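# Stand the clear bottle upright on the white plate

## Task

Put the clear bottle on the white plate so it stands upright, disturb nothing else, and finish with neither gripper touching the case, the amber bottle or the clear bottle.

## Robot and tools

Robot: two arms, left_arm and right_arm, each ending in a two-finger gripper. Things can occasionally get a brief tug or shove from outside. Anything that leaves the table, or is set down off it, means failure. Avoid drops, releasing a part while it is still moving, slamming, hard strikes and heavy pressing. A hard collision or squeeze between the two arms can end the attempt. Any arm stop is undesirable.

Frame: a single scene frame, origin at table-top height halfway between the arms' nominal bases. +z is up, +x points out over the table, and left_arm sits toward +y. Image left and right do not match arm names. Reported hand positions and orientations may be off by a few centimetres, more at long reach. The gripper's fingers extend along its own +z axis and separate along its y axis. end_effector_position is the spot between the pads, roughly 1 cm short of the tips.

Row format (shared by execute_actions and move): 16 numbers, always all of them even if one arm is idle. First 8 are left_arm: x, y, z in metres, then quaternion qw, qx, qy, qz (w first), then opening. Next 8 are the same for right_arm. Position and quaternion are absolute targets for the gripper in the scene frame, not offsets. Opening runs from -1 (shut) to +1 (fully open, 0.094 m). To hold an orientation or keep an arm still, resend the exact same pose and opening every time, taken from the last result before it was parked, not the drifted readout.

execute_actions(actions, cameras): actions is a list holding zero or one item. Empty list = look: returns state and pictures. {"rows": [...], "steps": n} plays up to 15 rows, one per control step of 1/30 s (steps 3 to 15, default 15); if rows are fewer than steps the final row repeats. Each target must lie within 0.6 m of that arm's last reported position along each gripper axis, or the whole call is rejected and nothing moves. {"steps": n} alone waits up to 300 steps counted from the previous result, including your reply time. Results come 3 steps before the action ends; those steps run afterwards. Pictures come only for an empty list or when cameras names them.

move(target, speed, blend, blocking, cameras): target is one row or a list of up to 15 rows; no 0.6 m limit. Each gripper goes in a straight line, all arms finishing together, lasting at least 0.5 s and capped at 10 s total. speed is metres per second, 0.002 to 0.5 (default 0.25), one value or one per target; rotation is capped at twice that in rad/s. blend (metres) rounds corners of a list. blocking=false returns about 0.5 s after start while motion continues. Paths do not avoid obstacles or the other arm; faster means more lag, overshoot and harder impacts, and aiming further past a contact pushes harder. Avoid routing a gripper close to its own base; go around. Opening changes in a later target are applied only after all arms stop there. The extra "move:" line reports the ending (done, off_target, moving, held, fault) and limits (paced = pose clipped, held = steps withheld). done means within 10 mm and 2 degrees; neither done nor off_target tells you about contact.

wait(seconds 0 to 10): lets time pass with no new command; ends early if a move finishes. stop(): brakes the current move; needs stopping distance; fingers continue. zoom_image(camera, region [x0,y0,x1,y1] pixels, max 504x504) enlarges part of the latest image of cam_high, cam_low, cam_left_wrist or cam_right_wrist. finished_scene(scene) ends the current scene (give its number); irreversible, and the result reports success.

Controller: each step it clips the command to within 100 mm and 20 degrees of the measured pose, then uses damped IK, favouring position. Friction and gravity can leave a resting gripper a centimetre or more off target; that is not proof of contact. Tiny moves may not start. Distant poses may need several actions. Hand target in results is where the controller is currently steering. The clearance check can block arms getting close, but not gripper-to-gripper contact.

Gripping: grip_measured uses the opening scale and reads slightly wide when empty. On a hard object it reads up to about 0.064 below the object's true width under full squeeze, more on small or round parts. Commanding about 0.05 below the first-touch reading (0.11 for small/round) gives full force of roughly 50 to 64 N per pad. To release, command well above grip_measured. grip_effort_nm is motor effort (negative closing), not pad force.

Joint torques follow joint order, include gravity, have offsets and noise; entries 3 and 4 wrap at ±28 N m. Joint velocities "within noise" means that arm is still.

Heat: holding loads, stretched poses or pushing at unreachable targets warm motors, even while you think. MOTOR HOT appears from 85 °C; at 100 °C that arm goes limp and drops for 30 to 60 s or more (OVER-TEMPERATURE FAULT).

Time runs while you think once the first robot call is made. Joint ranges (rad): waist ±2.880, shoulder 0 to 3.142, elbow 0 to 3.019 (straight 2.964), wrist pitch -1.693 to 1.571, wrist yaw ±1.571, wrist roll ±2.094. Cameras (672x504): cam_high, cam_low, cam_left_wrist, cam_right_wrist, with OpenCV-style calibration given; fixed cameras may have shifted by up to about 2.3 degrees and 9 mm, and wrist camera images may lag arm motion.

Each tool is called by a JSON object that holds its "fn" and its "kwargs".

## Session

{"fn": "execute_actions", "kwargs": {"actions": [], "cameras": ["all"]}}

{"fn": "zoom_image", "kwargs": {"camera": "cam_high", "region": [200, 170, 480, 360]}}

Scene clock: 0.00 s of 4110.00 s.
left_arm: end_effector_position=(+0.5319, +0.3113, +0.3917) grip_measured=+1.000 grip_effort_nm=n/a end_effector_quat_wxyz=(+0.404, -0.383, +0.808, +0.193) | right_arm: end_effector_position=(+0.6599, -0.7598, +0.3297) grip_measured=+1.000 grip_effort_nm=n/a end_effector_quat_wxyz=(+0.718, -0.009, +0.686, +0.118)
Joint positions: left_arm=[-0.097 1.312 1.349 -0.966 -0.725 -0.723 0.094] | right_arm=[-0.678 2.024 1.616 0.497 -0.87 0.217 0.094]
Joint velocities: within noise
Joint torques (N m): no reading
Motor temperatures (°C): left_arm=[29 27 30 28 29 25 28] | right_arm=[28 30 29 27 28 26 27]
Heat: left arm: hottest elbow 30 °C; right arm: hottest shoulder 30 °C.
Hand target: left_arm +0.5356, +0.3110, +0.4110; +0.420, -0.388, +0.800, +0.183 | right_arm +0.6626, -0.7621, +0.3457; +0.726, -0.018, +0.679, +0.110
camera_calibration:
cam_left_wrist: T_world_to_cam=[[0.786345, -0.617782, -0.00251914, -0.222551], [-0.538333, -0.683207, -0.493382, 0.733606], [0.303082, 0.389325, -0.869809, 0.14429], [0, 0, 0, 1]] pos_world=[0.526195, 0.307541, 0.486892]
cam_right_wrist: T_world_to_cam=[[0.176455, -0.97299, -0.148843, -0.805371], [-0.387332, 0.0703783, -0.91925, 0.650661], [0.904896, 0.219858, -0.364451, -0.220191], [0, 0, 0, 1]] pos_world=[0.593384, -0.780999, 0.397997]

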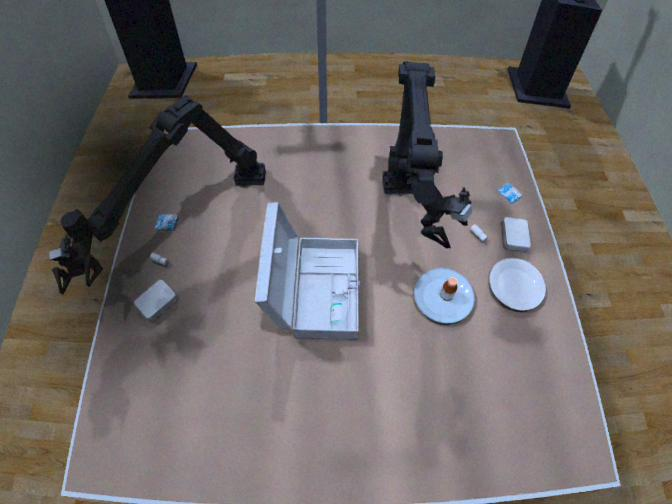

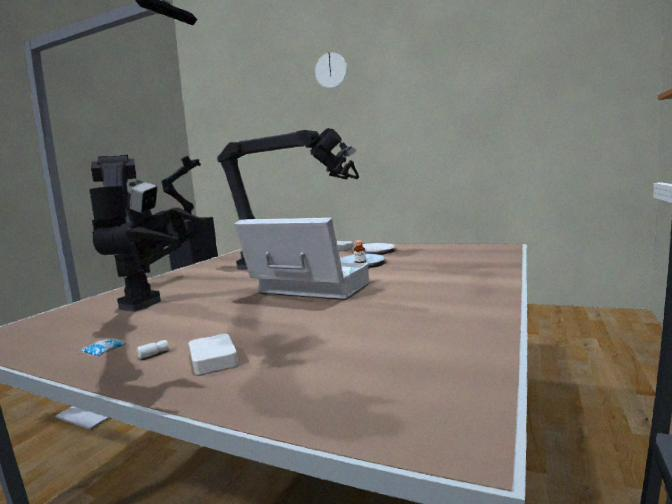

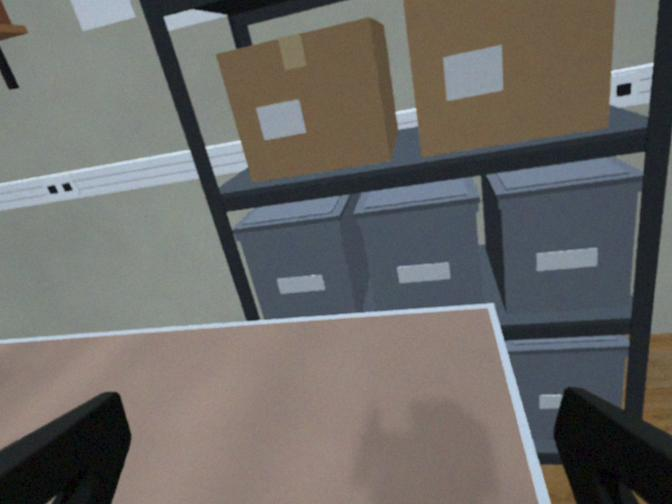

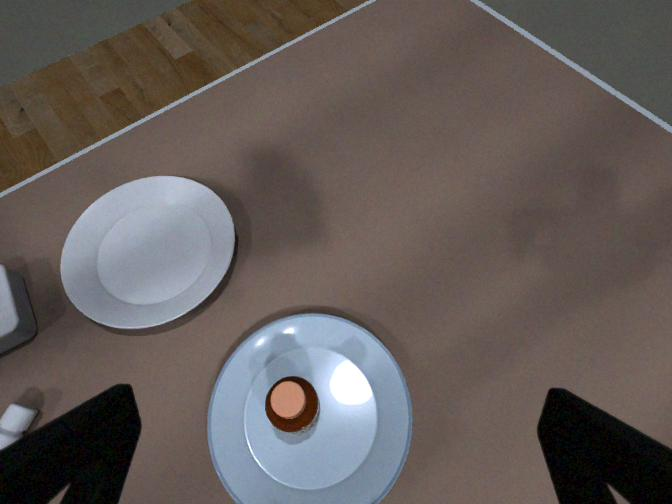

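Scaled by 1.800 from the camera's 672x504 image, which has a finer 960x720 frame.

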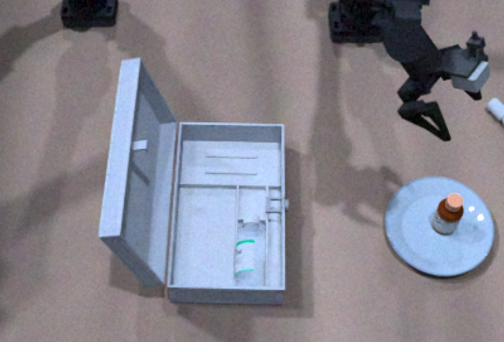

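{"fn": "zoom_image", "kwargs": {"camera": "cam_high", "region": [285, 225, 375, 350]}}

{"fn": "move", "kwargs": {"target": [0.53,0.04,0.34,0,0,1,0,1,0.45,-0.7,0.38,0.718,0,0.686,0.11,1], "cameras": ["cam_right_wrist","cam_high"]}}

Scaled by 4.032 from the camera's 672x504 image, which has a finer 960x720 frame.

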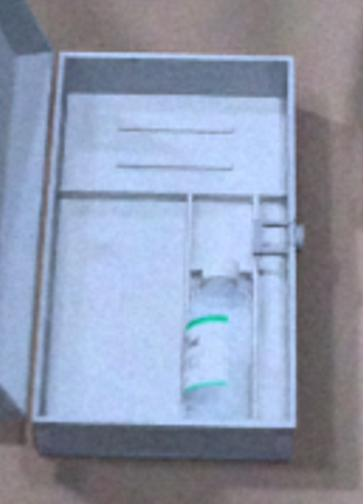

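Scene clock: 3.60 s of 4110.00 s.
left_arm: end_effector_position=(+0.5222, +0.0486, +0.3172) grip_measured=+1.000 grip_effort_nm=0.002 end_effector_quat_wxyz=(+0.001, -0.011, +1.000, +0.001) | right_arm: end_effector_position=(+0.4534, -0.6997, +0.3739) grip_measured=+1.000 grip_effort_nm=0.007 end_effector_quat_wxyz=(+0.714, +0.004, +0.691, +0.114)
Joint positions: left_arm=[-0.383 1.729 1.843 -1.684 -0.003 -0.396 0.094] | right_arm=[-0.853 1.513 1.034 0.565 -1.024 0.237 0.094]
Joint velocities: within noise
Joint torques (N m): left_arm=[-1.14 -17.2 12.41 0.06 0.12 0.2] | right_arm=[0.03 -9.93 10.7 2.97 -0.11 0.11]
Motor temperatures (°C): left_arm=[29 27 31 28 29 25 27] | right_arm=[28 31 30 27 28 26 27]
Heat: left arm: hottest elbow 31 °C; right arm: hottest shoulder 31 °C.
Hand target: left_arm +0.5287, +0.0405, +0.3393; +0.024, +0.000, +1.000, -0.010 | right_arm +0.4500, -0.6999, +0.3799; +0.718, +0.000, +0.687, +0.110
Off the commanded pose: left_arm 0.026 m, 1 deg | right_arm 0.007 m, 1 deg.
joint sent to its limit (left arm) — joint 4 (wrist pitch), lower limit.
Kept back: nothing.
move: off_target (left_arm)
camera_calibration:
cam_right_wrist: T_world_to_cam=[[0.152926, -0.974563, -0.163832, -0.688662], [-0.399644, 0.090634, -0.912179, 0.624193], [0.903824, 0.204971, -0.375617, -0.0362016], [0, 0, 0, 1]] pos_world=[0.387489, -0.720297, 0.442952]
Images, in order (width x height): cam_high 672x504, cam_right_wrist 672x504.

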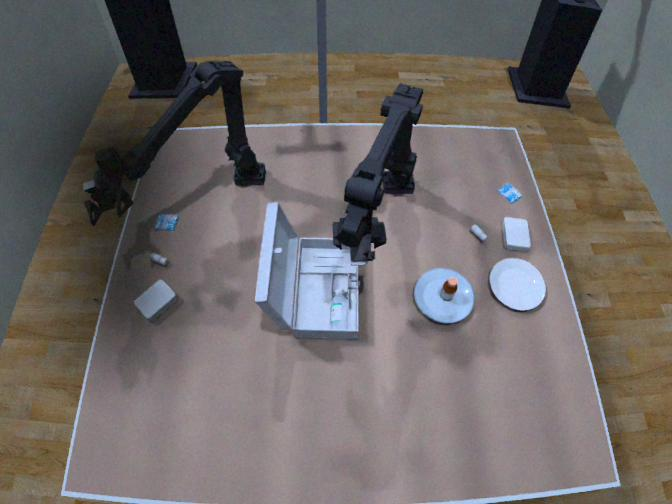

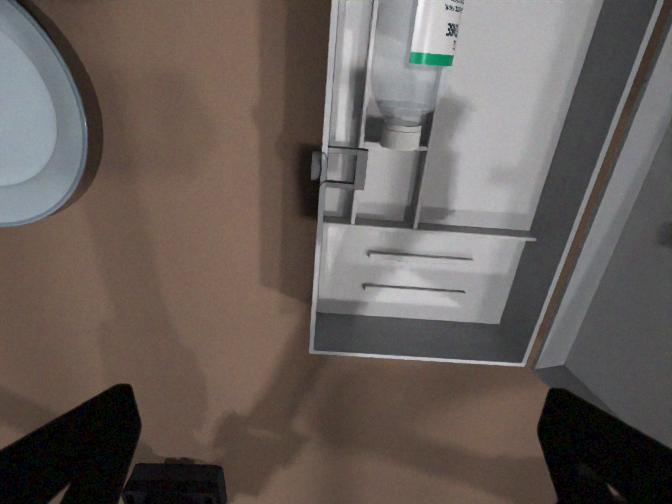

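{"fn": "move", "kwargs": {"target": [0.61,0.007,0.15,0.03,0,1,0,0.6,0.4534,-0.6997,0.3739,0.718,0,0.686,0.11,1], "speed": 0.15, "cameras": ["cam_right_wrist","cam_high"]}}

Scene clock: 5.70 s of 4110.00 s.
left_arm: end_effector_position=(+0.6090, +0.0163, +0.1409) grip_measured=+0.603 grip_effort_nm=-0.168 end_effector_quat_wxyz=(+0.017, -0.009, +1.000, +0.003) | right_arm: end_effector_position=(+0.4533, -0.6995, +0.3757) grip_measured=+1.000 grip_effort_nm=0.012 end_effector_quat_wxyz=(+0.716, +0.000, +0.689, +0.111)
Joint positions: left_arm=[-0.384 2.002 1.776 -1.317 -0.019 -0.394 0.075] | right_arm=[-0.853 1.513 1.034 0.576 -1.024 0.237 0.094]
Joint velocities: within noise
Joint torques (N m): left_arm=[-1.61 -22.18 8.29 0.96 -0.21 0.14] | right_arm=[0.44 -9.17 10.44 3.1 0.16 0.1]
Motor temperatures (°C): left_arm=[29 27 32 28 29 25 27] | right_arm=[28 31 31 27 28 26 27]
Heat: left arm: hottest elbow 32 °C; right arm: hottest shoulder 31 °C.
Hand target: left_arm +0.6099, +0.0071, +0.1500; +0.030, +0.000, +1.000, +0.000 | right_arm +0.4534, -0.6996, +0.3739; +0.718, +0.000, +0.687, +0.110
Off the commanded pose: left_arm 0.013 m, 2 deg | right_arm 0.002 m, 0 deg.
Kept back: nothing.
move: off_target (left_arm)
camera_calibration:
cam_right_wrist: T_world_to_cam=[[0.154069, -0.97585, -0.154856, -0.693021], [-0.393194, 0.0832303, -0.915681, 0.618995], [0.906455, 0.201966, -0.370875, -0.0405327], [0, 0, 0, 1]] pos_world=[0.386899, -0.719617, 0.44445]
Images, in order (width x height): cam_high 672x504, cam_right_wrist 672x504.

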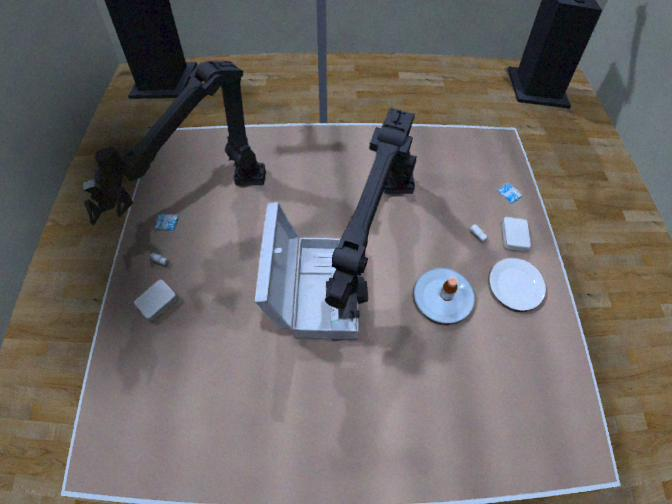

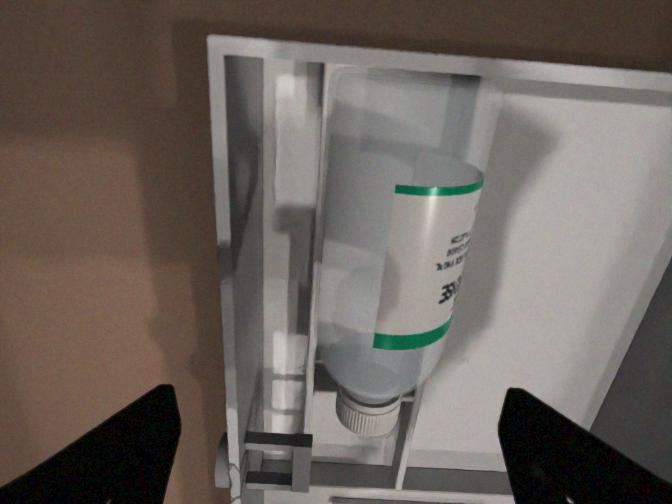

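{"fn": "move", "kwargs": {"target": [0.578,-0.013,0.095,0.03,0.035,0.999,0,0.55,0.4534,-0.6997,0.3739,0.718,0,0.686,0.11,1], "speed": 0.12, "cameras": ["cam_right_wrist"]}}

Scene clock: 7.00 s of 4110.00 s.
left_arm: end_effector_position=(+0.5737, -0.0073, +0.0799) grip_measured=+0.553 grip_effort_nm=-0.173 end_effector_quat_wxyz=(+0.012, +0.026, +1.000, +0.006) | right_arm: end_effector_position=(+0.4533, -0.6995, +0.3757) grip_measured=+1.000 grip_effort_nm=0.007 end_effector_quat_wxyz=(+0.716, +0.000, +0.689, +0.111)
Joint positions: left_arm=[-0.443 1.999 1.605 -1.159 -0.02 -0.382 0.073] | right_arm=[-0.853 1.513 1.034 0.576 -1.024 0.237 0.094]
Joint velocities: within noise
Joint torques (N m): left_arm=[-0.91 -22.12 7.75 0.95 -0.21 0.2] | right_arm=[0.44 -9.17 10.43 3.08 0.16 0.1]
Motor temperatures (°C): left_arm=[29 28 32 28 29 25 27] | right_arm=[28 31 31 27 28 26 27]
Heat: left arm: hottest elbow 32 °C; right arm: hottest shoulder 31 °C.
Hand target: left_arm +0.5777, -0.0130, +0.0949; +0.030, +0.035, +0.999, +0.000 | right_arm +0.4534, -0.6996, +0.3739; +0.718, +0.000, +0.687, +0.110
Off the commanded pose: left_arm 0.017 m, 2 deg | right_arm 0.002 m, 0 deg.
Kept back: nothing.
move: off_target (left_arm)
camera_calibration:
cam_right_wrist: T_world_to_cam=[[0.154107, -0.975895, -0.154534, -0.693176], [-0.392969, 0.0829629, -0.915801, 0.618806], [0.906546, 0.201858, -0.370711, -0.0406856], [0, 0, 0, 1]] pos_world=[0.386878, -0.719592, 0.444502]
Images, in order (width x height): cam_right_wrist 672x504.

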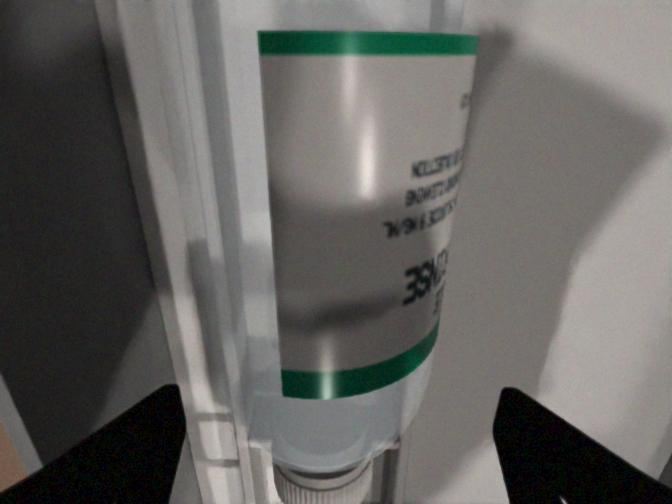

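{"fn": "move", "kwargs": {"target": [0.58,-0.015,0.055,0.035,0.035,0.999,0,0.5,0.4534,-0.6997,0.3739,0.718,0,0.686,0.11,1], "speed": 0.06, "cameras": ["cam_right_wrist"]}}

Scene clock: 8.33 s of 4110.00 s.
left_arm: end_effector_position=(+0.5789, -0.0088, +0.0545) grip_measured=+0.503 grip_effort_nm=-0.164 end_effector_quat_wxyz=(+0.029, +0.026, +0.999, +0.001) | right_arm: end_effector_position=(+0.4533, -0.6995, +0.3757) grip_measured=+1.000 grip_effort_nm=0.012 end_effector_quat_wxyz=(+0.716, +0.000, +0.689, +0.111)
Joint positions: left_arm=[-0.443 2.02 1.564 -1.063 -0.025 -0.381 0.071] | right_arm=[-0.853 1.513 1.034 0.576 -1.024 0.237 0.094]
Joint velocities: within noise
Joint torques (N m): left_arm=[-1.26 -20.37 7.41 1.07 -0.19 0.17] | right_arm=[0.44 -9.17 10.43 3.1 0.17 0.1]
Motor temperatures (°C): left_arm=[29 28 32 28 29 25 28] | right_arm=[28 31 31 27 28 26 27]
Heat: left arm: hottest elbow 32 °C; right arm: hottest shoulder 31 °C.
Hand target: left_arm +0.5799, -0.0151, +0.0552; +0.035, +0.035, +0.999, +0.000 | right_arm +0.4534, -0.6996, +0.3739; +0.718, +0.000, +0.687, +0.110
Off the commanded pose: left_arm 0.006 m, 1 deg | right_arm 0.002 m, 0 deg.
Kept back: nothing.
move: done
camera_calibration:
cam_right_wrist: T_world_to_cam=[[0.154107, -0.975895, -0.154534, -0.693176], [-0.392969, 0.0829629, -0.915801, 0.618806], [0.906546, 0.201858, -0.370711, -0.0406856], [0, 0, 0, 1]] pos_world=[0.386878, -0.719592, 0.444502]
Images, in order (width x height): cam_right_wrist 672x504.

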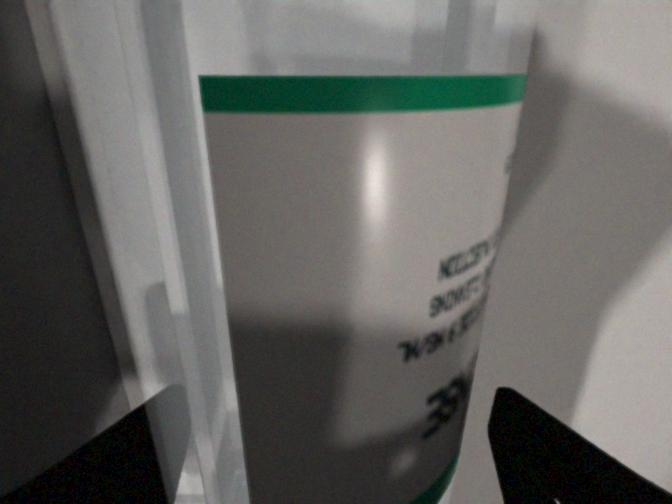

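{"fn": "move", "kwargs": {"target": [[0.571,-0.015,0.049,0.035,0.035,0.999,0,0.5,0.4534,-0.6997,0.3739,0.718,0,0.686,0.11,1],[0.571,-0.015,0.049,0.035,0.035,0.999,0,0.08,0.4534,-0.6997,0.3739,0.718,0,0.686,0.11,1]], "speed": 0.05, "cameras": ["cam_right_wrist"]}}

Scene clock: 9.77 s of 4110.00 s.
left_arm: end_effector_position=(+0.5774, -0.0044, +0.0523) grip_measured=+0.175 grip_effort_nm=-1.033 end_effector_quat_wxyz=(+0.037, +0.023, +0.999, +0.005) | right_arm: end_effector_position=(+0.4533, -0.6995, +0.3757) grip_measured=+1.000 grip_effort_nm=0.007 end_effector_quat_wxyz=(+0.716, +0.000, +0.689, +0.111)
Joint positions: left_arm=[-0.441 2.007 1.536 -1.035 -0.039 -0.385 0.055] | right_arm=[-0.853 1.513 1.034 0.576 -1.024 0.237 0.094]
Joint velocities: within noise
Joint torques (N m): left_arm=[-1.79 -20.01 6.57 0.92 0.42 0.15] | right_arm=[0.38 -9.11 10.44 3.08 0.16 0.1]
Motor temperatures (°C): left_arm=[29 28 32 28 29 25 28] | right_arm=[28 31 32 27 28 26 27]
Heat: left arm: hottest elbow 32 °C; right arm: hottest elbow 32 °C.
Hand target: left_arm +0.5709, -0.0148, +0.0491; +0.035, +0.035, +0.999, +0.000 | right_arm +0.4534, -0.6996, +0.3739; +0.718, +0.000, +0.687, +0.110
Off the commanded pose: left_arm 0.013 m, 1 deg | right_arm 0.002 m, 0 deg.
Kept back: nothing.
move: off_target (left_arm)
camera_calibration:
cam_right_wrist: T_world_to_cam=[[0.154107, -0.975895, -0.154534, -0.693176], [-0.392969, 0.0829629, -0.915801, 0.618806], [0.906546, 0.201858, -0.370711, -0.0406856], [0, 0, 0, 1]] pos_world=[0.386878, -0.719592, 0.444502]
Images, in order (width x height): cam_right_wrist 672x504.

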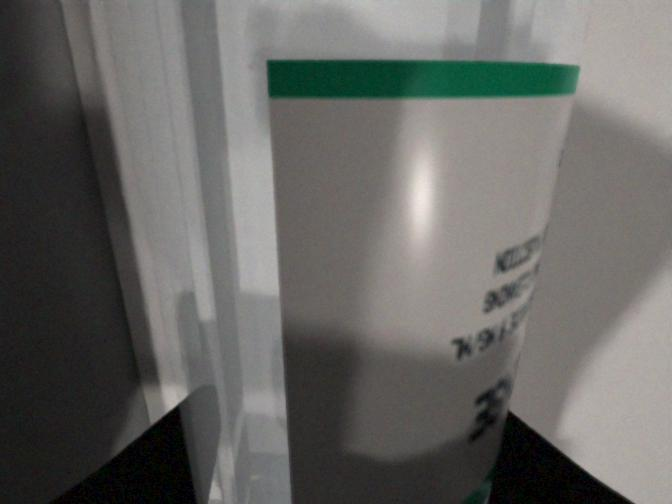

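{"fn": "move", "kwargs": {"target": [[0.578,-0.01,0.14,0.035,0.035,0.999,0,0.08,0.4534,-0.6997,0.3739,0.718,0,0.686,0.11,1],[0.56,0.05,0.3,0.0,0.035,0.999,0,0.08,0.4534,-0.6997,0.3739,0.718,0,0.686,0.11,1]], "speed": [0.06,0.15], "blend": 0.02, "cameras": ["cam_right_wrist","cam_high","cam_low"]}}

{"fn": "zoom_image", "kwargs": {"camera": "cam_high", "region": [290, 220, 400, 350]}}

{"fn": "zoom_image", "kwargs": {"camera": "cam_low", "region": [260, 120, 400, 300]}}

Scene clock: 13.13 s of 4110.00 s.
left_arm: end_effector_position=(+0.5472, +0.0489, +0.2585) grip_measured=+0.175 grip_effort_nm=-1.028 end_effector_quat_wxyz=(-0.041, +0.035, +0.998, +0.016) | right_arm: end_effector_position=(+0.4533, -0.6995, +0.3757) grip_measured=+1.000 grip_effort_nm=0.007 end_effector_quat_wxyz=(+0.716, +0.000, +0.689, +0.111)
Joint positions: left_arm=[-0.366 1.85 1.854 -1.664 -0.004 -0.288 0.055] | right_arm=[-0.853 1.513 1.034 0.576 -1.024 0.237 0.094]
Joint velocities: within noise
Joint torques (N m): left_arm=[0.26 -21.6 13.07 -0.05 0.12 0.2] | right_arm=[0.5 -9.17 10.44 3.08 0.17 0.1]
Motor temperatures (°C): left_arm=[29 29 33 28 29 25 28] | right_arm=[28 31 32 27 28 26 27]
Heat: left arm: hottest elbow 33 °C; right arm: hottest elbow 32 °C.
Hand target: left_arm +0.5575, +0.0507, +0.2996; +0.000, +0.035, +0.999, +0.000 | right_arm +0.4534, -0.6996, +0.3739; +0.718, +0.000, +0.687, +0.110
Off the commanded pose: left_arm 0.043 m, 5 deg | right_arm 0.002 m, 0 deg.
Kept back: nothing.
move: off_target (left_arm)
camera_calibration:
cam_right_wrist: T_world_to_cam=[[0.154107, -0.975895, -0.154534, -0.693176], [-0.392969, 0.0829629, -0.915801, 0.618806], [0.906546, 0.201858, -0.370711, -0.0406856], [0, 0, 0, 1]] pos_world=[0.386878, -0.719592, 0.444502]
Images, in order (width x height): cam_high 672x504, cam_low 672x504, cam_right_wrist 672x504.

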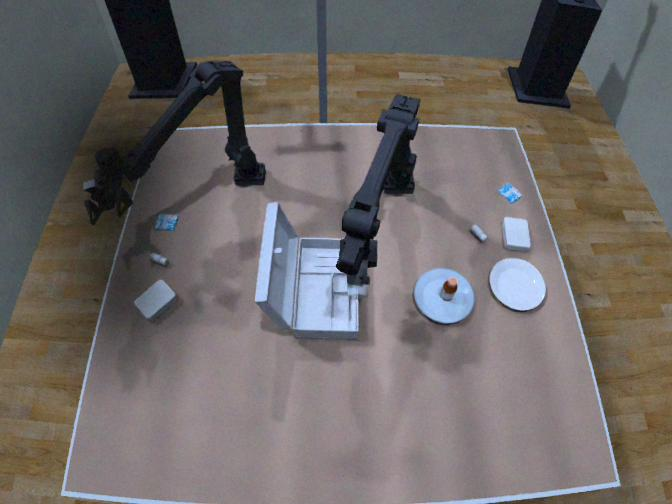

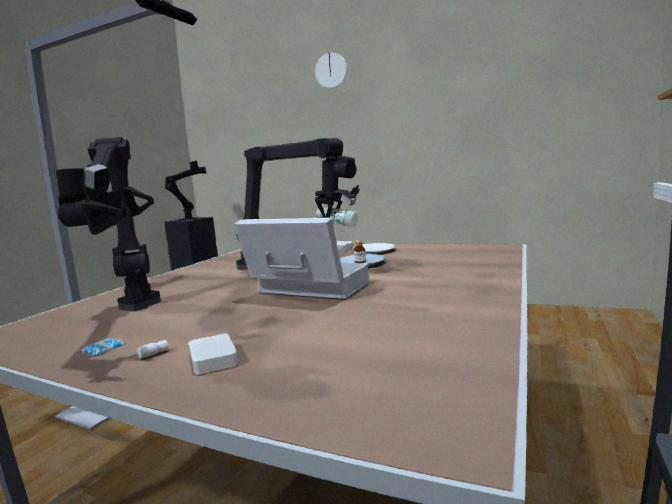

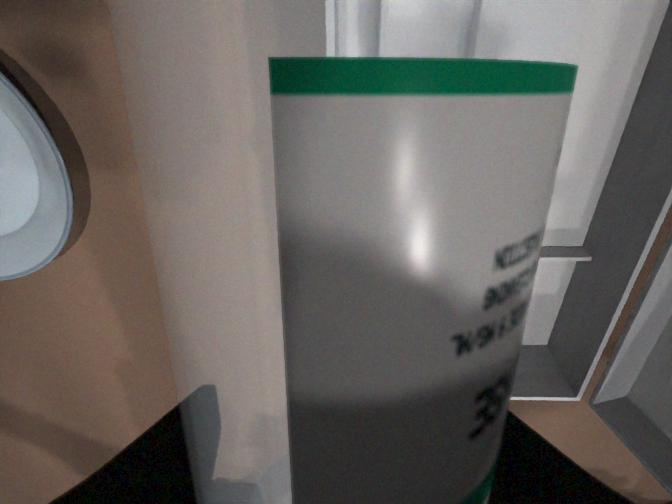

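Scaled by 3.877 from the camera's 672x504 image, which has a finer 960x720 frame.

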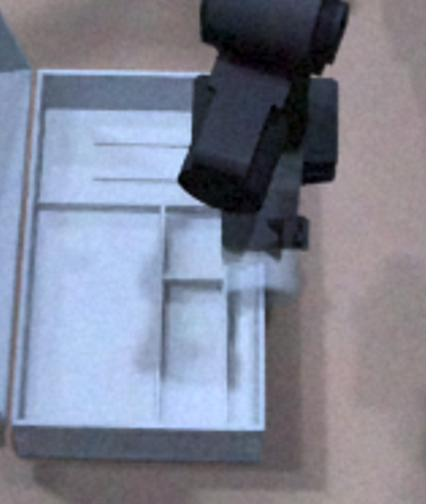

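Scaled by 2.800 from the camera's 672x504 image, which has a finer 960x720 frame.

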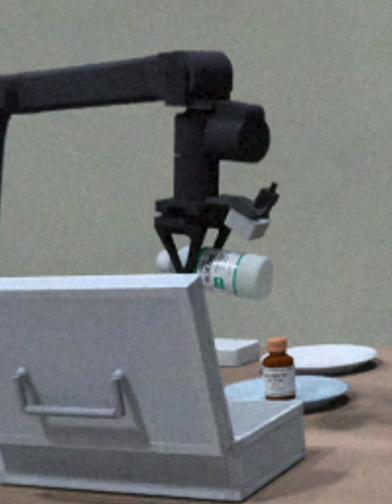

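{"fn": "move", "kwargs": {"target": [[0.45,0.2,0.3,0,0.4,0.917,0,0.08,0.4534,-0.6997,0.3739,0.718,0,0.686,0.11,1],[0.4,0.25,0.14,0,0.749,0.663,0,0.08,0.4534,-0.6997,0.3739,0.718,0,0.686,0.11,1]], "speed": 0.4, "blend": 0.04, "cameras": ["cam_right_wrist","cam_high","cam_low"]}}

{"fn": "zoom_image", "kwargs": {"camera": "cam_high", "region": [340, 170, 480, 310]}}

{"fn": "zoom_image", "kwargs": {"camera": "cam_low", "region": [220, 120, 400, 300]}}

Scene clock: 16.73 s of 4110.00 s.
left_arm: end_effector_position=(+0.3914, +0.2465, +0.1267) grip_measured=+0.175 grip_effort_nm=-1.033 end_effector_quat_wxyz=(-0.018, +0.748, +0.663, -0.015) | right_arm: end_effector_position=(+0.4533, -0.6995, +0.3757) grip_measured=+1.000 grip_effort_nm=0.012 end_effector_quat_wxyz=(+0.716, +0.000, +0.689, +0.111)
Joint positions: left_arm=[0.003 1.414 0.957 -1.16 -0.008 1.702 0.055] | right_arm=[-0.853 1.513 1.034 0.576 -1.024 0.237 0.094]
Joint velocities: within noise
Joint torques (N m): left_arm=[0.38 -12.86 8.17 0.61 0.39 0.22] | right_arm=[0.44 -9.17 10.43 3.08 0.16 0.1]
Motor temperatures (°C): left_arm=[29 29 34 28 29 25 28] | right_arm=[28 32 33 27 28 26 27]
Heat: left arm: hottest elbow 34 °C; right arm: hottest elbow 33 °C.
Hand target: left_arm +0.3997, +0.2500, +0.1401; +0.000, +0.749, +0.663, +0.000 | right_arm +0.4534, -0.6996, +0.3739; +0.718, +0.000, +0.687, +0.110
Off the commanded pose: left_arm 0.016 m, 3 deg | right_arm 0.002 m, 0 deg.
Kept back: nothing.
move: off_target (left_arm)
camera_calibration:
cam_right_wrist: T_world_to_cam=[[0.154107, -0.975895, -0.154534, -0.693176], [-0.392969, 0.0829629, -0.915801, 0.618806], [0.906546, 0.201858, -0.370711, -0.0406856], [0, 0, 0, 1]] pos_world=[0.386878, -0.719592, 0.444502]
Images, in order (width x height): cam_high 672x504, cam_low 672x504, cam_right_wrist 672x504.

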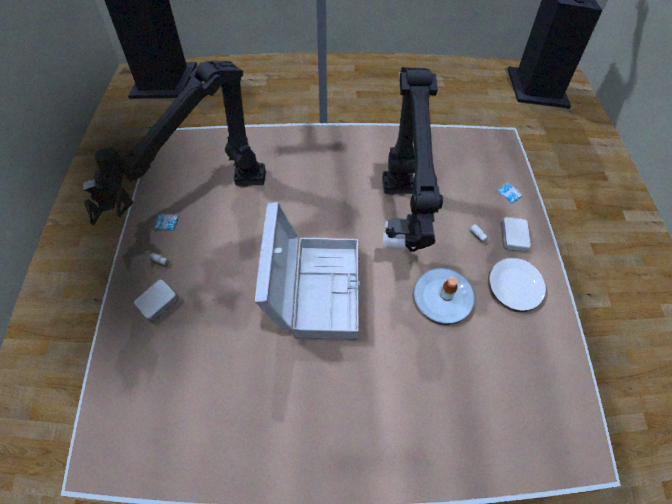

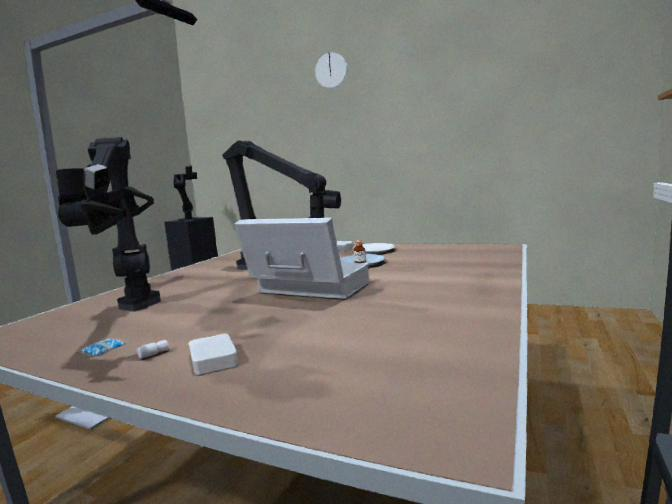

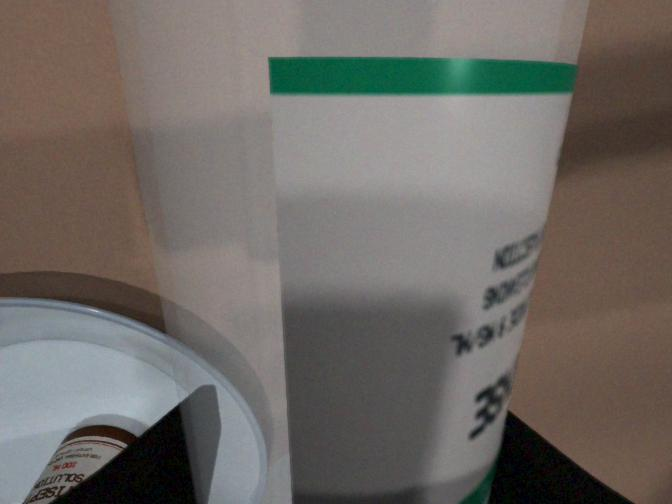

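Scaled by 3.600 from the camera's 672x504 image, which has a finer 960x720 frame.

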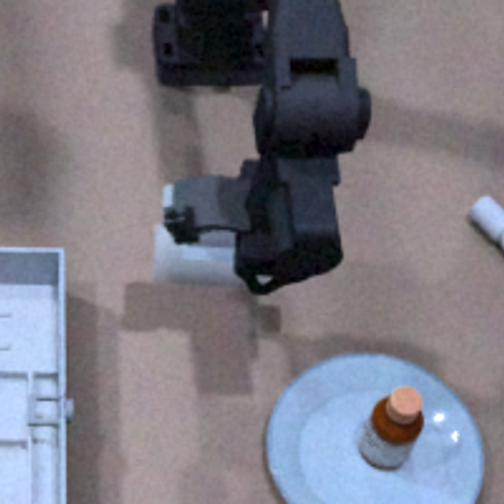

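Scaled by 2.800 from the camera's 672x504 image, which has a finer 960x720 frame.

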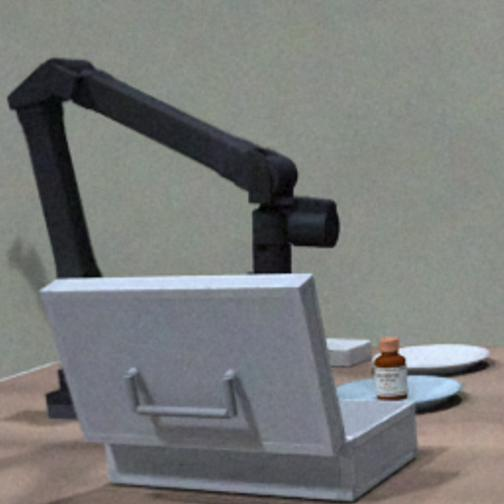

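{"fn": "move", "kwargs": {"target": [0.4,0.25,0.072,0.01,0.749,0.663,0.01,0.08,0.4534,-0.6997,0.3739,0.718,0,0.686,0.11,1], "speed": 0.1, "cameras": []}}

{"fn": "move", "kwargs": {"target": [0.4,0.25,0.06,0.01,0.749,0.663,0.01,0.08,0.4534,-0.6997,0.3739,0.718,0,0.686,0.11,1], "speed": 0.04, "cameras": []}}

{"fn": "move", "kwargs": {"target": [0.4,0.25,0.05,0.01,0.749,0.663,0.01,0.08,0.4534,-0.6997,0.3739,0.718,0,0.686,0.11,1], "speed": 0.04, "cameras": ["cam_right_wrist","cam_high"]}}

Scene clock: 18.00 s of 4110.00 s.
left_arm: end_effector_position=(+0.3914, +0.2462, +0.0644) grip_measured=+0.175 grip_effort_nm=-1.033 end_effector_quat_wxyz=(-0.003, +0.750, +0.662, +0.000) | right_arm: end_effector_position=(+0.4533, -0.6995, +0.3757) grip_measured=+1.000 grip_effort_nm=0.007 end_effector_quat_wxyz=(+0.716, +0.000, +0.689, +0.111)
Joint positions: left_arm=[0.003 1.484 0.84 -0.931 -0.005 1.706 0.055] | right_arm=[-0.853 1.513 1.034 0.576 -1.024 0.237 0.094]
Joint velocities: within noise
Joint torques (N m): left_arm=[0.32 -11.87 7.17 0.68 0.4 0.2] | right_arm=[0.38 -9.11 10.43 3.1 0.16 0.1]
Motor temperatures (°C): left_arm=[29 29 34 28 29 25 28] | right_arm=[28 32 33 27 28 26 27]
Heat: left arm: hottest elbow 34 °C; right arm: hottest elbow 33 °C.
Hand target: left_arm +0.3998, +0.2500, +0.0721; +0.010, +0.749, +0.663, +0.010 | right_arm +0.4534, -0.6996, +0.3739; +0.718, +0.000, +0.687, +0.110
Off the commanded pose: left_arm 0.012 m, 2 deg | right_arm 0.002 m, 0 deg.
Kept back: nothing.
move: off_target (left_arm)
No camera images: "cameras" was empty.

Scene clock: 18.77 s of 4110.00 s.
left_arm: end_effector_position=(+0.3930, +0.2462, +0.0550) grip_measured=+0.175 grip_effort_nm=-1.028 end_effector_quat_wxyz=(-0.001, +0.750, +0.662, +0.003) | right_arm: end_effector_position=(+0.4533, -0.6995, +0.3757) grip_measured=+1.000 grip_effort_nm=0.007 end_effector_quat_wxyz=(+0.716, +0.000, +0.689, +0.111)
Joint positions: left_arm=[0.003 1.501 0.828 -0.895 -0.005 1.707 0.055] | right_arm=[-0.853 1.513 1.034 0.576 -1.024 0.237 0.094]
Joint velocities: within noise
Joint torques (N m): left_arm=[0.5 -11.52 6.86 0.72 0.4 0.21] | right_arm=[0.38 -9.17 10.43 3.08 0.17 0.1]
Motor temperatures (°C): left_arm=[29 29 34 28 29 25 28] | right_arm=[28 32 33 27 28 26 27]
Heat: left arm: hottest elbow 34 °C; right arm: hottest elbow 33 °C.
Hand target: left_arm +0.4000, +0.2500, +0.0602; +0.010, +0.749, +0.663, +0.010 | right_arm +0.4534, -0.6996, +0.3739; +0.718, +0.000, +0.687, +0.110
Off the commanded pose: left_arm 0.009 m, 1 deg | right_arm 0.002 m, 0 deg.
Kept back: nothing.
move: done
No camera images: "cameras" was empty.

Scene clock: 19.50 s of 4110.00 s.
left_arm: end_effector_position=(+0.3931, +0.2462, +0.0454) grip_measured=+0.175 grip_effort_nm=-1.033 end_effector_quat_wxyz=(+0.000, +0.750, +0.662, +0.003) | right_arm: end_effector_position=(+0.4533, -0.6995, +0.3757) grip_measured=+1.000 grip_effort_nm=0.007 end_effector_quat_wxyz=(+0.716, +0.000, +0.689, +0.111)
Joint positions: left_arm=[0.003 1.519 0.817 -0.864 -0.005 1.707 0.055] | right_arm=[-0.853 1.513 1.034 0.576 -1.024 0.237 0.094]
Joint velocities: within noise
Joint torques (N m): left_arm=[0.38 -11.63 6.61 0.76 0.4 0.2] | right_arm=[0.44 -9.17 10.41 3.1 0.16 0.1]
Motor temperatures (°C): left_arm=[29 29 34 28 29 25 28] | right_arm=[28 32 33 27 28 26 27]
Heat: left arm: hottest elbow 34 °C; right arm: hottest elbow 33 °C.
Hand target: left_arm +0.3999, +0.2500, +0.0500; +0.010, +0.749, +0.663, +0.010 | right_arm +0.4534, -0.6996, +0.3739; +0.718, +0.000, +0.687, +0.110
Off the commanded pose: left_arm 0.009 m, 1 deg | right_arm 0.002 m, 0 deg.
Kept back: nothing.
move: done
camera_calibration:
cam_right_wrist: T_world_to_cam=[[0.154107, -0.975895, -0.154534, -0.693176], [-0.392969, 0.0829629, -0.915801, 0.618806], [0.906546, 0.201858, -0.370711, -0.0406856], [0, 0, 0, 1]] pos_world=[0.386878, -0.719592, 0.444502]
Images, in order (width x height): cam_high 672x504, cam_right_wrist 672x504.

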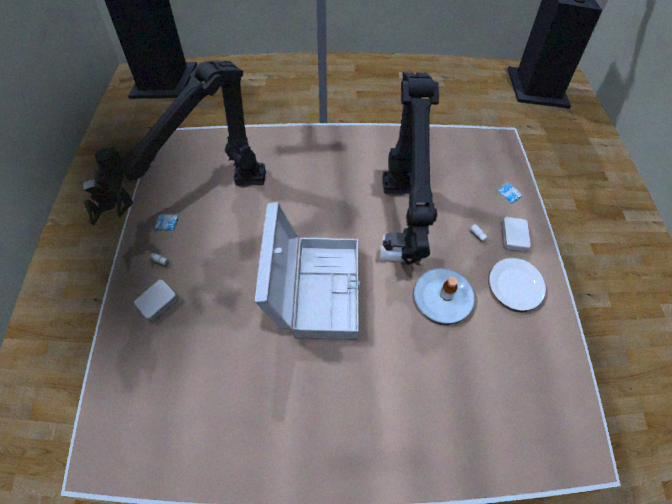

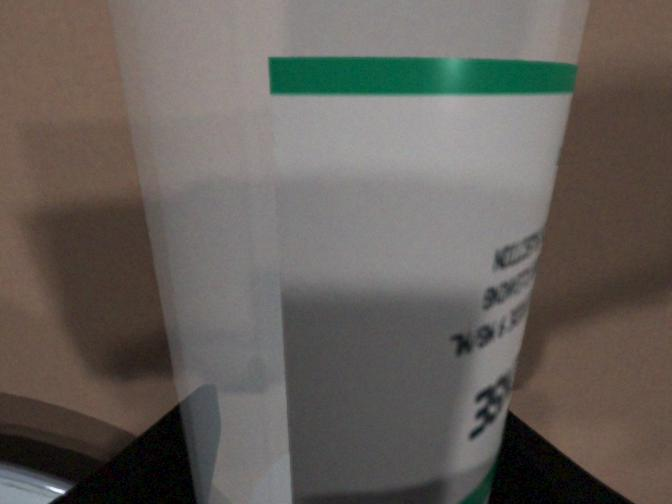

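{"fn": "move", "kwargs": {"target": [0.4,0.25,0.042,0.01,0.749,0.663,0.01,0.08,0.4534,-0.6997,0.3739,0.718,0,0.686,0.11,1], "speed": 0.04, "cameras": ["cam_right_wrist"]}}

{"fn": "move", "kwargs": {"target": [0.4,0.25,0.034,0.01,0.749,0.663,0.01,0.08,0.4534,-0.6997,0.3739,0.718,0,0.686,0.11,1], "speed": 0.03, "cameras": ["cam_right_wrist"]}}

Scene clock: 20.47 s of 4110.00 s.
left_arm: end_effector_position=(+0.3933, +0.2462, +0.0377) grip_measured=+0.175 grip_effort_nm=-1.033 end_effector_quat_wxyz=(+0.000, +0.750, +0.662, +0.003) | right_arm: end_effector_position=(+0.4533, -0.6995, +0.3757) grip_measured=+1.000 grip_effort_nm=0.007 end_effector_quat_wxyz=(+0.716, +0.000, +0.689, +0.111)
Joint positions: left_arm=[0.003 1.535 0.809 -0.839 -0.005 1.707 0.055] | right_arm=[-0.853 1.513 1.034 0.576 -1.024 0.237 0.094]
Joint velocities: within noise
Joint torques (N m): left_arm=[0.5 -11.81 6.48 0.76 0.39 0.2] | right_arm=[0.38 -9.17 10.43 3.1 0.17 0.09]
Motor temperatures (°C): left_arm=[29 29 34 28 29 25 28] | right_arm=[28 32 34 27 28 26 27]
Heat: left arm: hottest elbow 34 °C; right arm: hottest elbow 34 °C.
Hand target: left_arm +0.3999, +0.2500, +0.0420; +0.010, +0.749, +0.663, +0.010 | right_arm +0.4534, -0.6996, +0.3739; +0.718, +0.000, +0.687, +0.110
Off the commanded pose: left_arm 0.009 m, 1 deg | right_arm 0.002 m, 0 deg.
Kept back: nothing.
move: done
camera_calibration:
cam_right_wrist: T_world_to_cam=[[0.154107, -0.975895, -0.154534, -0.693176], [-0.392969, 0.0829629, -0.915801, 0.618806], [0.906546, 0.201858, -0.370711, -0.0406856], [0, 0, 0, 1]] pos_world=[0.386878, -0.719592, 0.444502]
Images, in order (width x height): cam_right_wrist 672x504.

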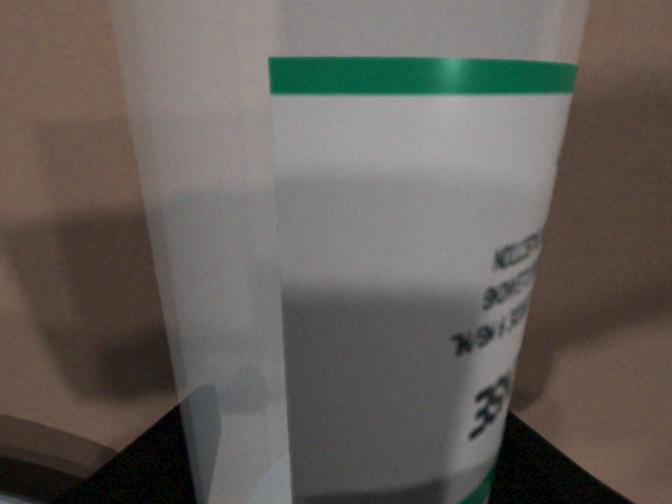

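Scene clock: 21.17 s of 4110.00 s.
left_arm: end_effector_position=(+0.3957, +0.2456, +0.0336) grip_measured=+0.175 grip_effort_nm=-1.028 end_effector_quat_wxyz=(+0.004, +0.750, +0.661, +0.006) | right_arm: end_effector_position=(+0.4533, -0.6995, +0.3757) grip_measured=+1.000 grip_effort_nm=0.012 end_effector_quat_wxyz=(+0.716, +0.000, +0.689, +0.111)
Joint positions: left_arm=[0.003 1.543 0.804 -0.817 -0.001 1.708 0.055] | right_arm=[-0.853 1.513 1.034 0.576 -1.024 0.237 0.094]
Joint velocities: within noise
Joint torques (N m): left_arm=[0.5 -11.05 6.08 0.91 0.24 0.19] | right_arm=[0.38 -9.17 10.44 3.11 0.16 0.1]
Motor temperatures (°C): left_arm=[29 29 34 28 29 25 28] | right_arm=[28 32 34 27 28 26 27]
Heat: left arm: hottest elbow 34 °C; right arm: hottest elbow 34 °C.
Hand target: left_arm +0.3999, +0.2500, +0.0340; +0.010, +0.749, +0.663, +0.010 | right_arm +0.4534, -0.6996, +0.3739; +0.718, +0.000, +0.687, +0.110
Off the commanded pose: left_arm 0.006 m, 1 deg | right_arm 0.002 m, 0 deg.
Kept back: nothing.
move: done
camera_calibration:
cam_right_wrist: T_world_to_cam=[[0.154107, -0.975895, -0.154534, -0.693176], [-0.392969, 0.0829629, -0.915801, 0.618806], [0.906546, 0.201858, -0.370711, -0.0406856], [0, 0, 0, 1]] pos_world=[0.386878, -0.719592, 0.444502]
Images, in order (width x height): cam_right_wrist 672x504.

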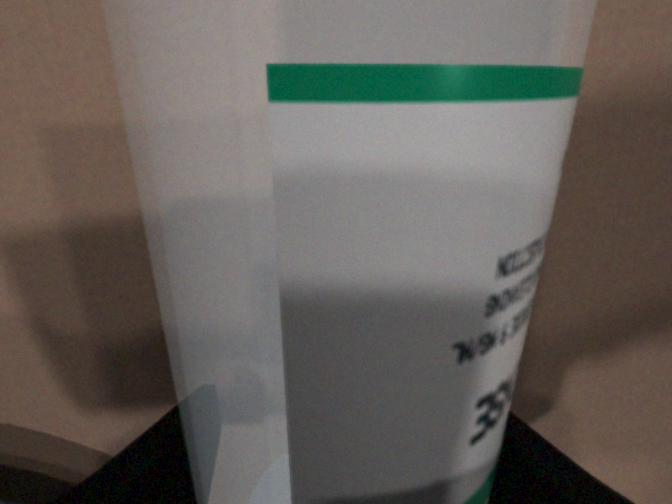

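{"fn": "move", "kwargs": {"target": [0.4,0.25,0.026,0.01,0.749,0.663,0.01,0.08,0.4534,-0.6997,0.3739,0.718,0,0.686,0.11,1], "speed": 0.03, "cameras": []}}

{"fn": "move", "kwargs": {"target": [0.4,0.25,0.019,0.01,0.749,0.663,0.01,0.08,0.4534,-0.6997,0.3739,0.718,0,0.686,0.11,1], "speed": 0.03, "cameras": ["cam_right_wrist"]}}

Scene clock: 22.10 s of 4110.00 s.
left_arm: end_effector_position=(+0.3985, +0.2450, +0.0310) grip_measured=+0.175 grip_effort_nm=-1.023 end_effector_quat_wxyz=(+0.009, +0.751, +0.660, +0.009) | right_arm: end_effector_position=(+0.4533, -0.6995, +0.3757) grip_measured=+1.000 grip_effort_nm=0.007 end_effector_quat_wxyz=(+0.716, +0.000, +0.689, +0.111)
Joint positions: left_arm=[0.003 1.549 0.802 -0.797 0.002 1.71 0.055] | right_arm=[-0.853 1.513 1.034 0.576 -1.024 0.237 0.094]
Joint velocities: within noise
Joint torques (N m): left_arm=[0.44 -10.29 5.63 1.17 0.1 0.17] | right_arm=[0.38 -9.23 10.44 3.11 0.17 0.1]
Motor temperatures (°C): left_arm=[29 29 34 28 29 25 29] | right_arm=[28 32 34 27 28 26 27]
Heat: left arm: hottest elbow 34 °C; right arm: hottest elbow 34 °C.
Hand target: left_arm +0.3999, +0.2500, +0.0262; +0.010, +0.749, +0.663, +0.010 | right_arm +0.4534, -0.6996, +0.3739; +0.718, +0.000, +0.687, +0.110
Off the commanded pose: left_arm 0.007 m, 0 deg | right_arm 0.002 m, 0 deg.
Kept back: nothing.
move: done
No camera images: "cameras" was empty.

Scene clock: 22.80 s of 4110.00 s.
left_arm: end_effector_position=(+0.4020, +0.2448, +0.0304) grip_measured=+0.175 grip_effort_nm=-1.023 end_effector_quat_wxyz=(+0.015, +0.751, +0.660, +0.014) | right_arm: end_effector_position=(+0.4533, -0.6995, +0.3757) grip_measured=+1.000 grip_effort_nm=0.007 end_effector_quat_wxyz=(+0.716, +0.000, +0.689, +0.111)
Joint positions: left_arm=[0.003 1.55 0.801 -0.78 0.004 1.712 0.055] | right_arm=[-0.853 1.513 1.034 0.576 -1.024 0.237 0.094]
Joint velocities: within noise
Joint torques (N m): left_arm=[0.38 -9.23 5.26 1.37 0.04 0.14] | right_arm=[0.44 -9.17 10.43 3.11 0.17 0.1]
Motor temperatures (°C): left_arm=[29 29 34 28 29 25 29] | right_arm=[28 32 34 27 28 26 27]
Heat: left arm: hottest elbow 34 °C; right arm: hottest elbow 34 °C.
Hand target: left_arm +0.3996, +0.2499, +0.0194; +0.010, +0.749, +0.663, +0.010 | right_arm +0.4534, -0.6996, +0.3739; +0.718, +0.000, +0.687, +0.110
Off the commanded pose: left_arm 0.013 m, 1 deg | right_arm 0.002 m, 0 deg.
Kept back: nothing.
move: off_target (left_arm)
camera_calibration:
cam_right_wrist: T_world_to_cam=[[0.154107, -0.975895, -0.154534, -0.693176], [-0.392969, 0.0829629, -0.915801, 0.618806], [0.906546, 0.201858, -0.370711, -0.0406856], [0, 0, 0, 1]] pos_world=[0.386878, -0.719592, 0.444502]
Images, in order (width x height): cam_right_wrist 672x504.

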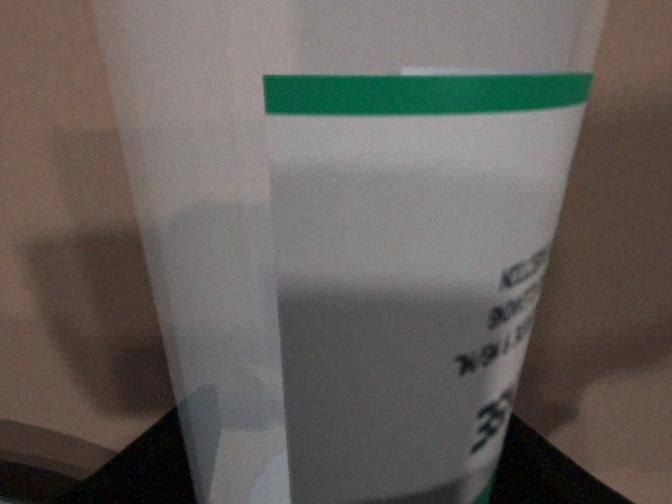

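{"fn": "move", "kwargs": {"target": [[0.4,0.248,0.029,0.01,0.749,0.663,0.01,0.08,0.4534,-0.6997,0.3739,0.718,0,0.686,0.11,1],[0.4,0.248,0.03,0.01,0.749,0.663,0.01,0.28,0.4534,-0.6997,0.3739,0.718,0,0.686,0.11,1],[0.4,0.248,0.031,0.01,0.749,0.663,0.01,0.6,0.4534,-0.6997,0.3739,0.718,0,0.686,0.11,1],[0.39,0.248,0.2,0.0,0.749,0.663,0.0,0.6,0.4534,-0.6997,0.3739,0.718,0,0.686,0.11,1]], "speed": [0.02,0.05,0.05,0.12], "cameras": ["cam_right_wrist","cam_high"]}}

Scene clock: 27.30 s of 4110.00 s.
left_arm: end_effector_position=(+0.3749, +0.2445, +0.1802) grip_measured=+0.597 grip_effort_nm=0.164 end_effector_quat_wxyz=(-0.014, +0.751, +0.660, -0.019) | right_arm: end_effector_position=(+0.4533, -0.6995, +0.3757) grip_measured=+1.000 grip_effort_nm=0.012 end_effector_quat_wxyz=(+0.716, +0.000, +0.689, +0.111)
Joint positions: left_arm=[0.003 1.314 1.011 -1.314 0.004 1.712 0.075] | right_arm=[-0.853 1.513 1.034 0.576 -1.024 0.237 0.094]
Joint velocities: within noise
Joint torques (N m): left_arm=[0.03 -10.34 11.25 -0.12 -0.07 0.1] | right_arm=[0.5 -9.17 10.44 3.08 0.16 0.1]
Motor temperatures (°C): left_arm=[29 29 34 28 29 25 28] | right_arm=[28 32 35 27 28 26 27]
Heat: left arm: hottest elbow 34 °C; right arm: hottest elbow 35 °C.
Hand target: left_arm +0.3892, +0.2479, +0.2000; +0.000, +0.749, +0.663, +0.000 | right_arm +0.4534, -0.6996, +0.3739; +0.718, +0.000, +0.687, +0.110
Off the commanded pose: left_arm 0.025 m, 3 deg | right_arm 0.002 m, 0 deg.
Kept back: nothing.
move: off_target (left_arm)
camera_calibration:
cam_right_wrist: T_world_to_cam=[[0.154107, -0.975895, -0.154534, -0.693176], [-0.392969, 0.0829629, -0.915801, 0.618806], [0.906546, 0.201858, -0.370711, -0.0406856], [0, 0, 0, 1]] pos_world=[0.386878, -0.719592, 0.444502]
Images, in order (width x height): cam_high 672x504, cam_right_wrist 672x504.

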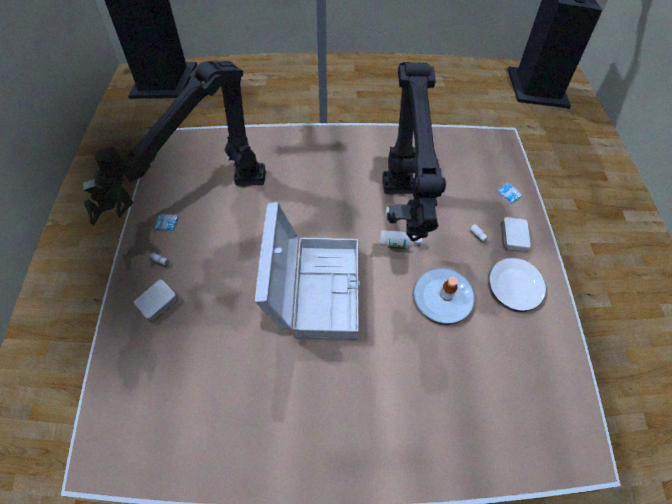

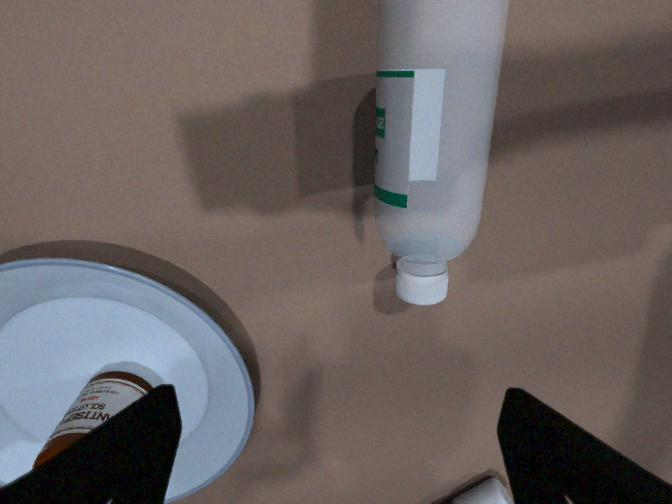

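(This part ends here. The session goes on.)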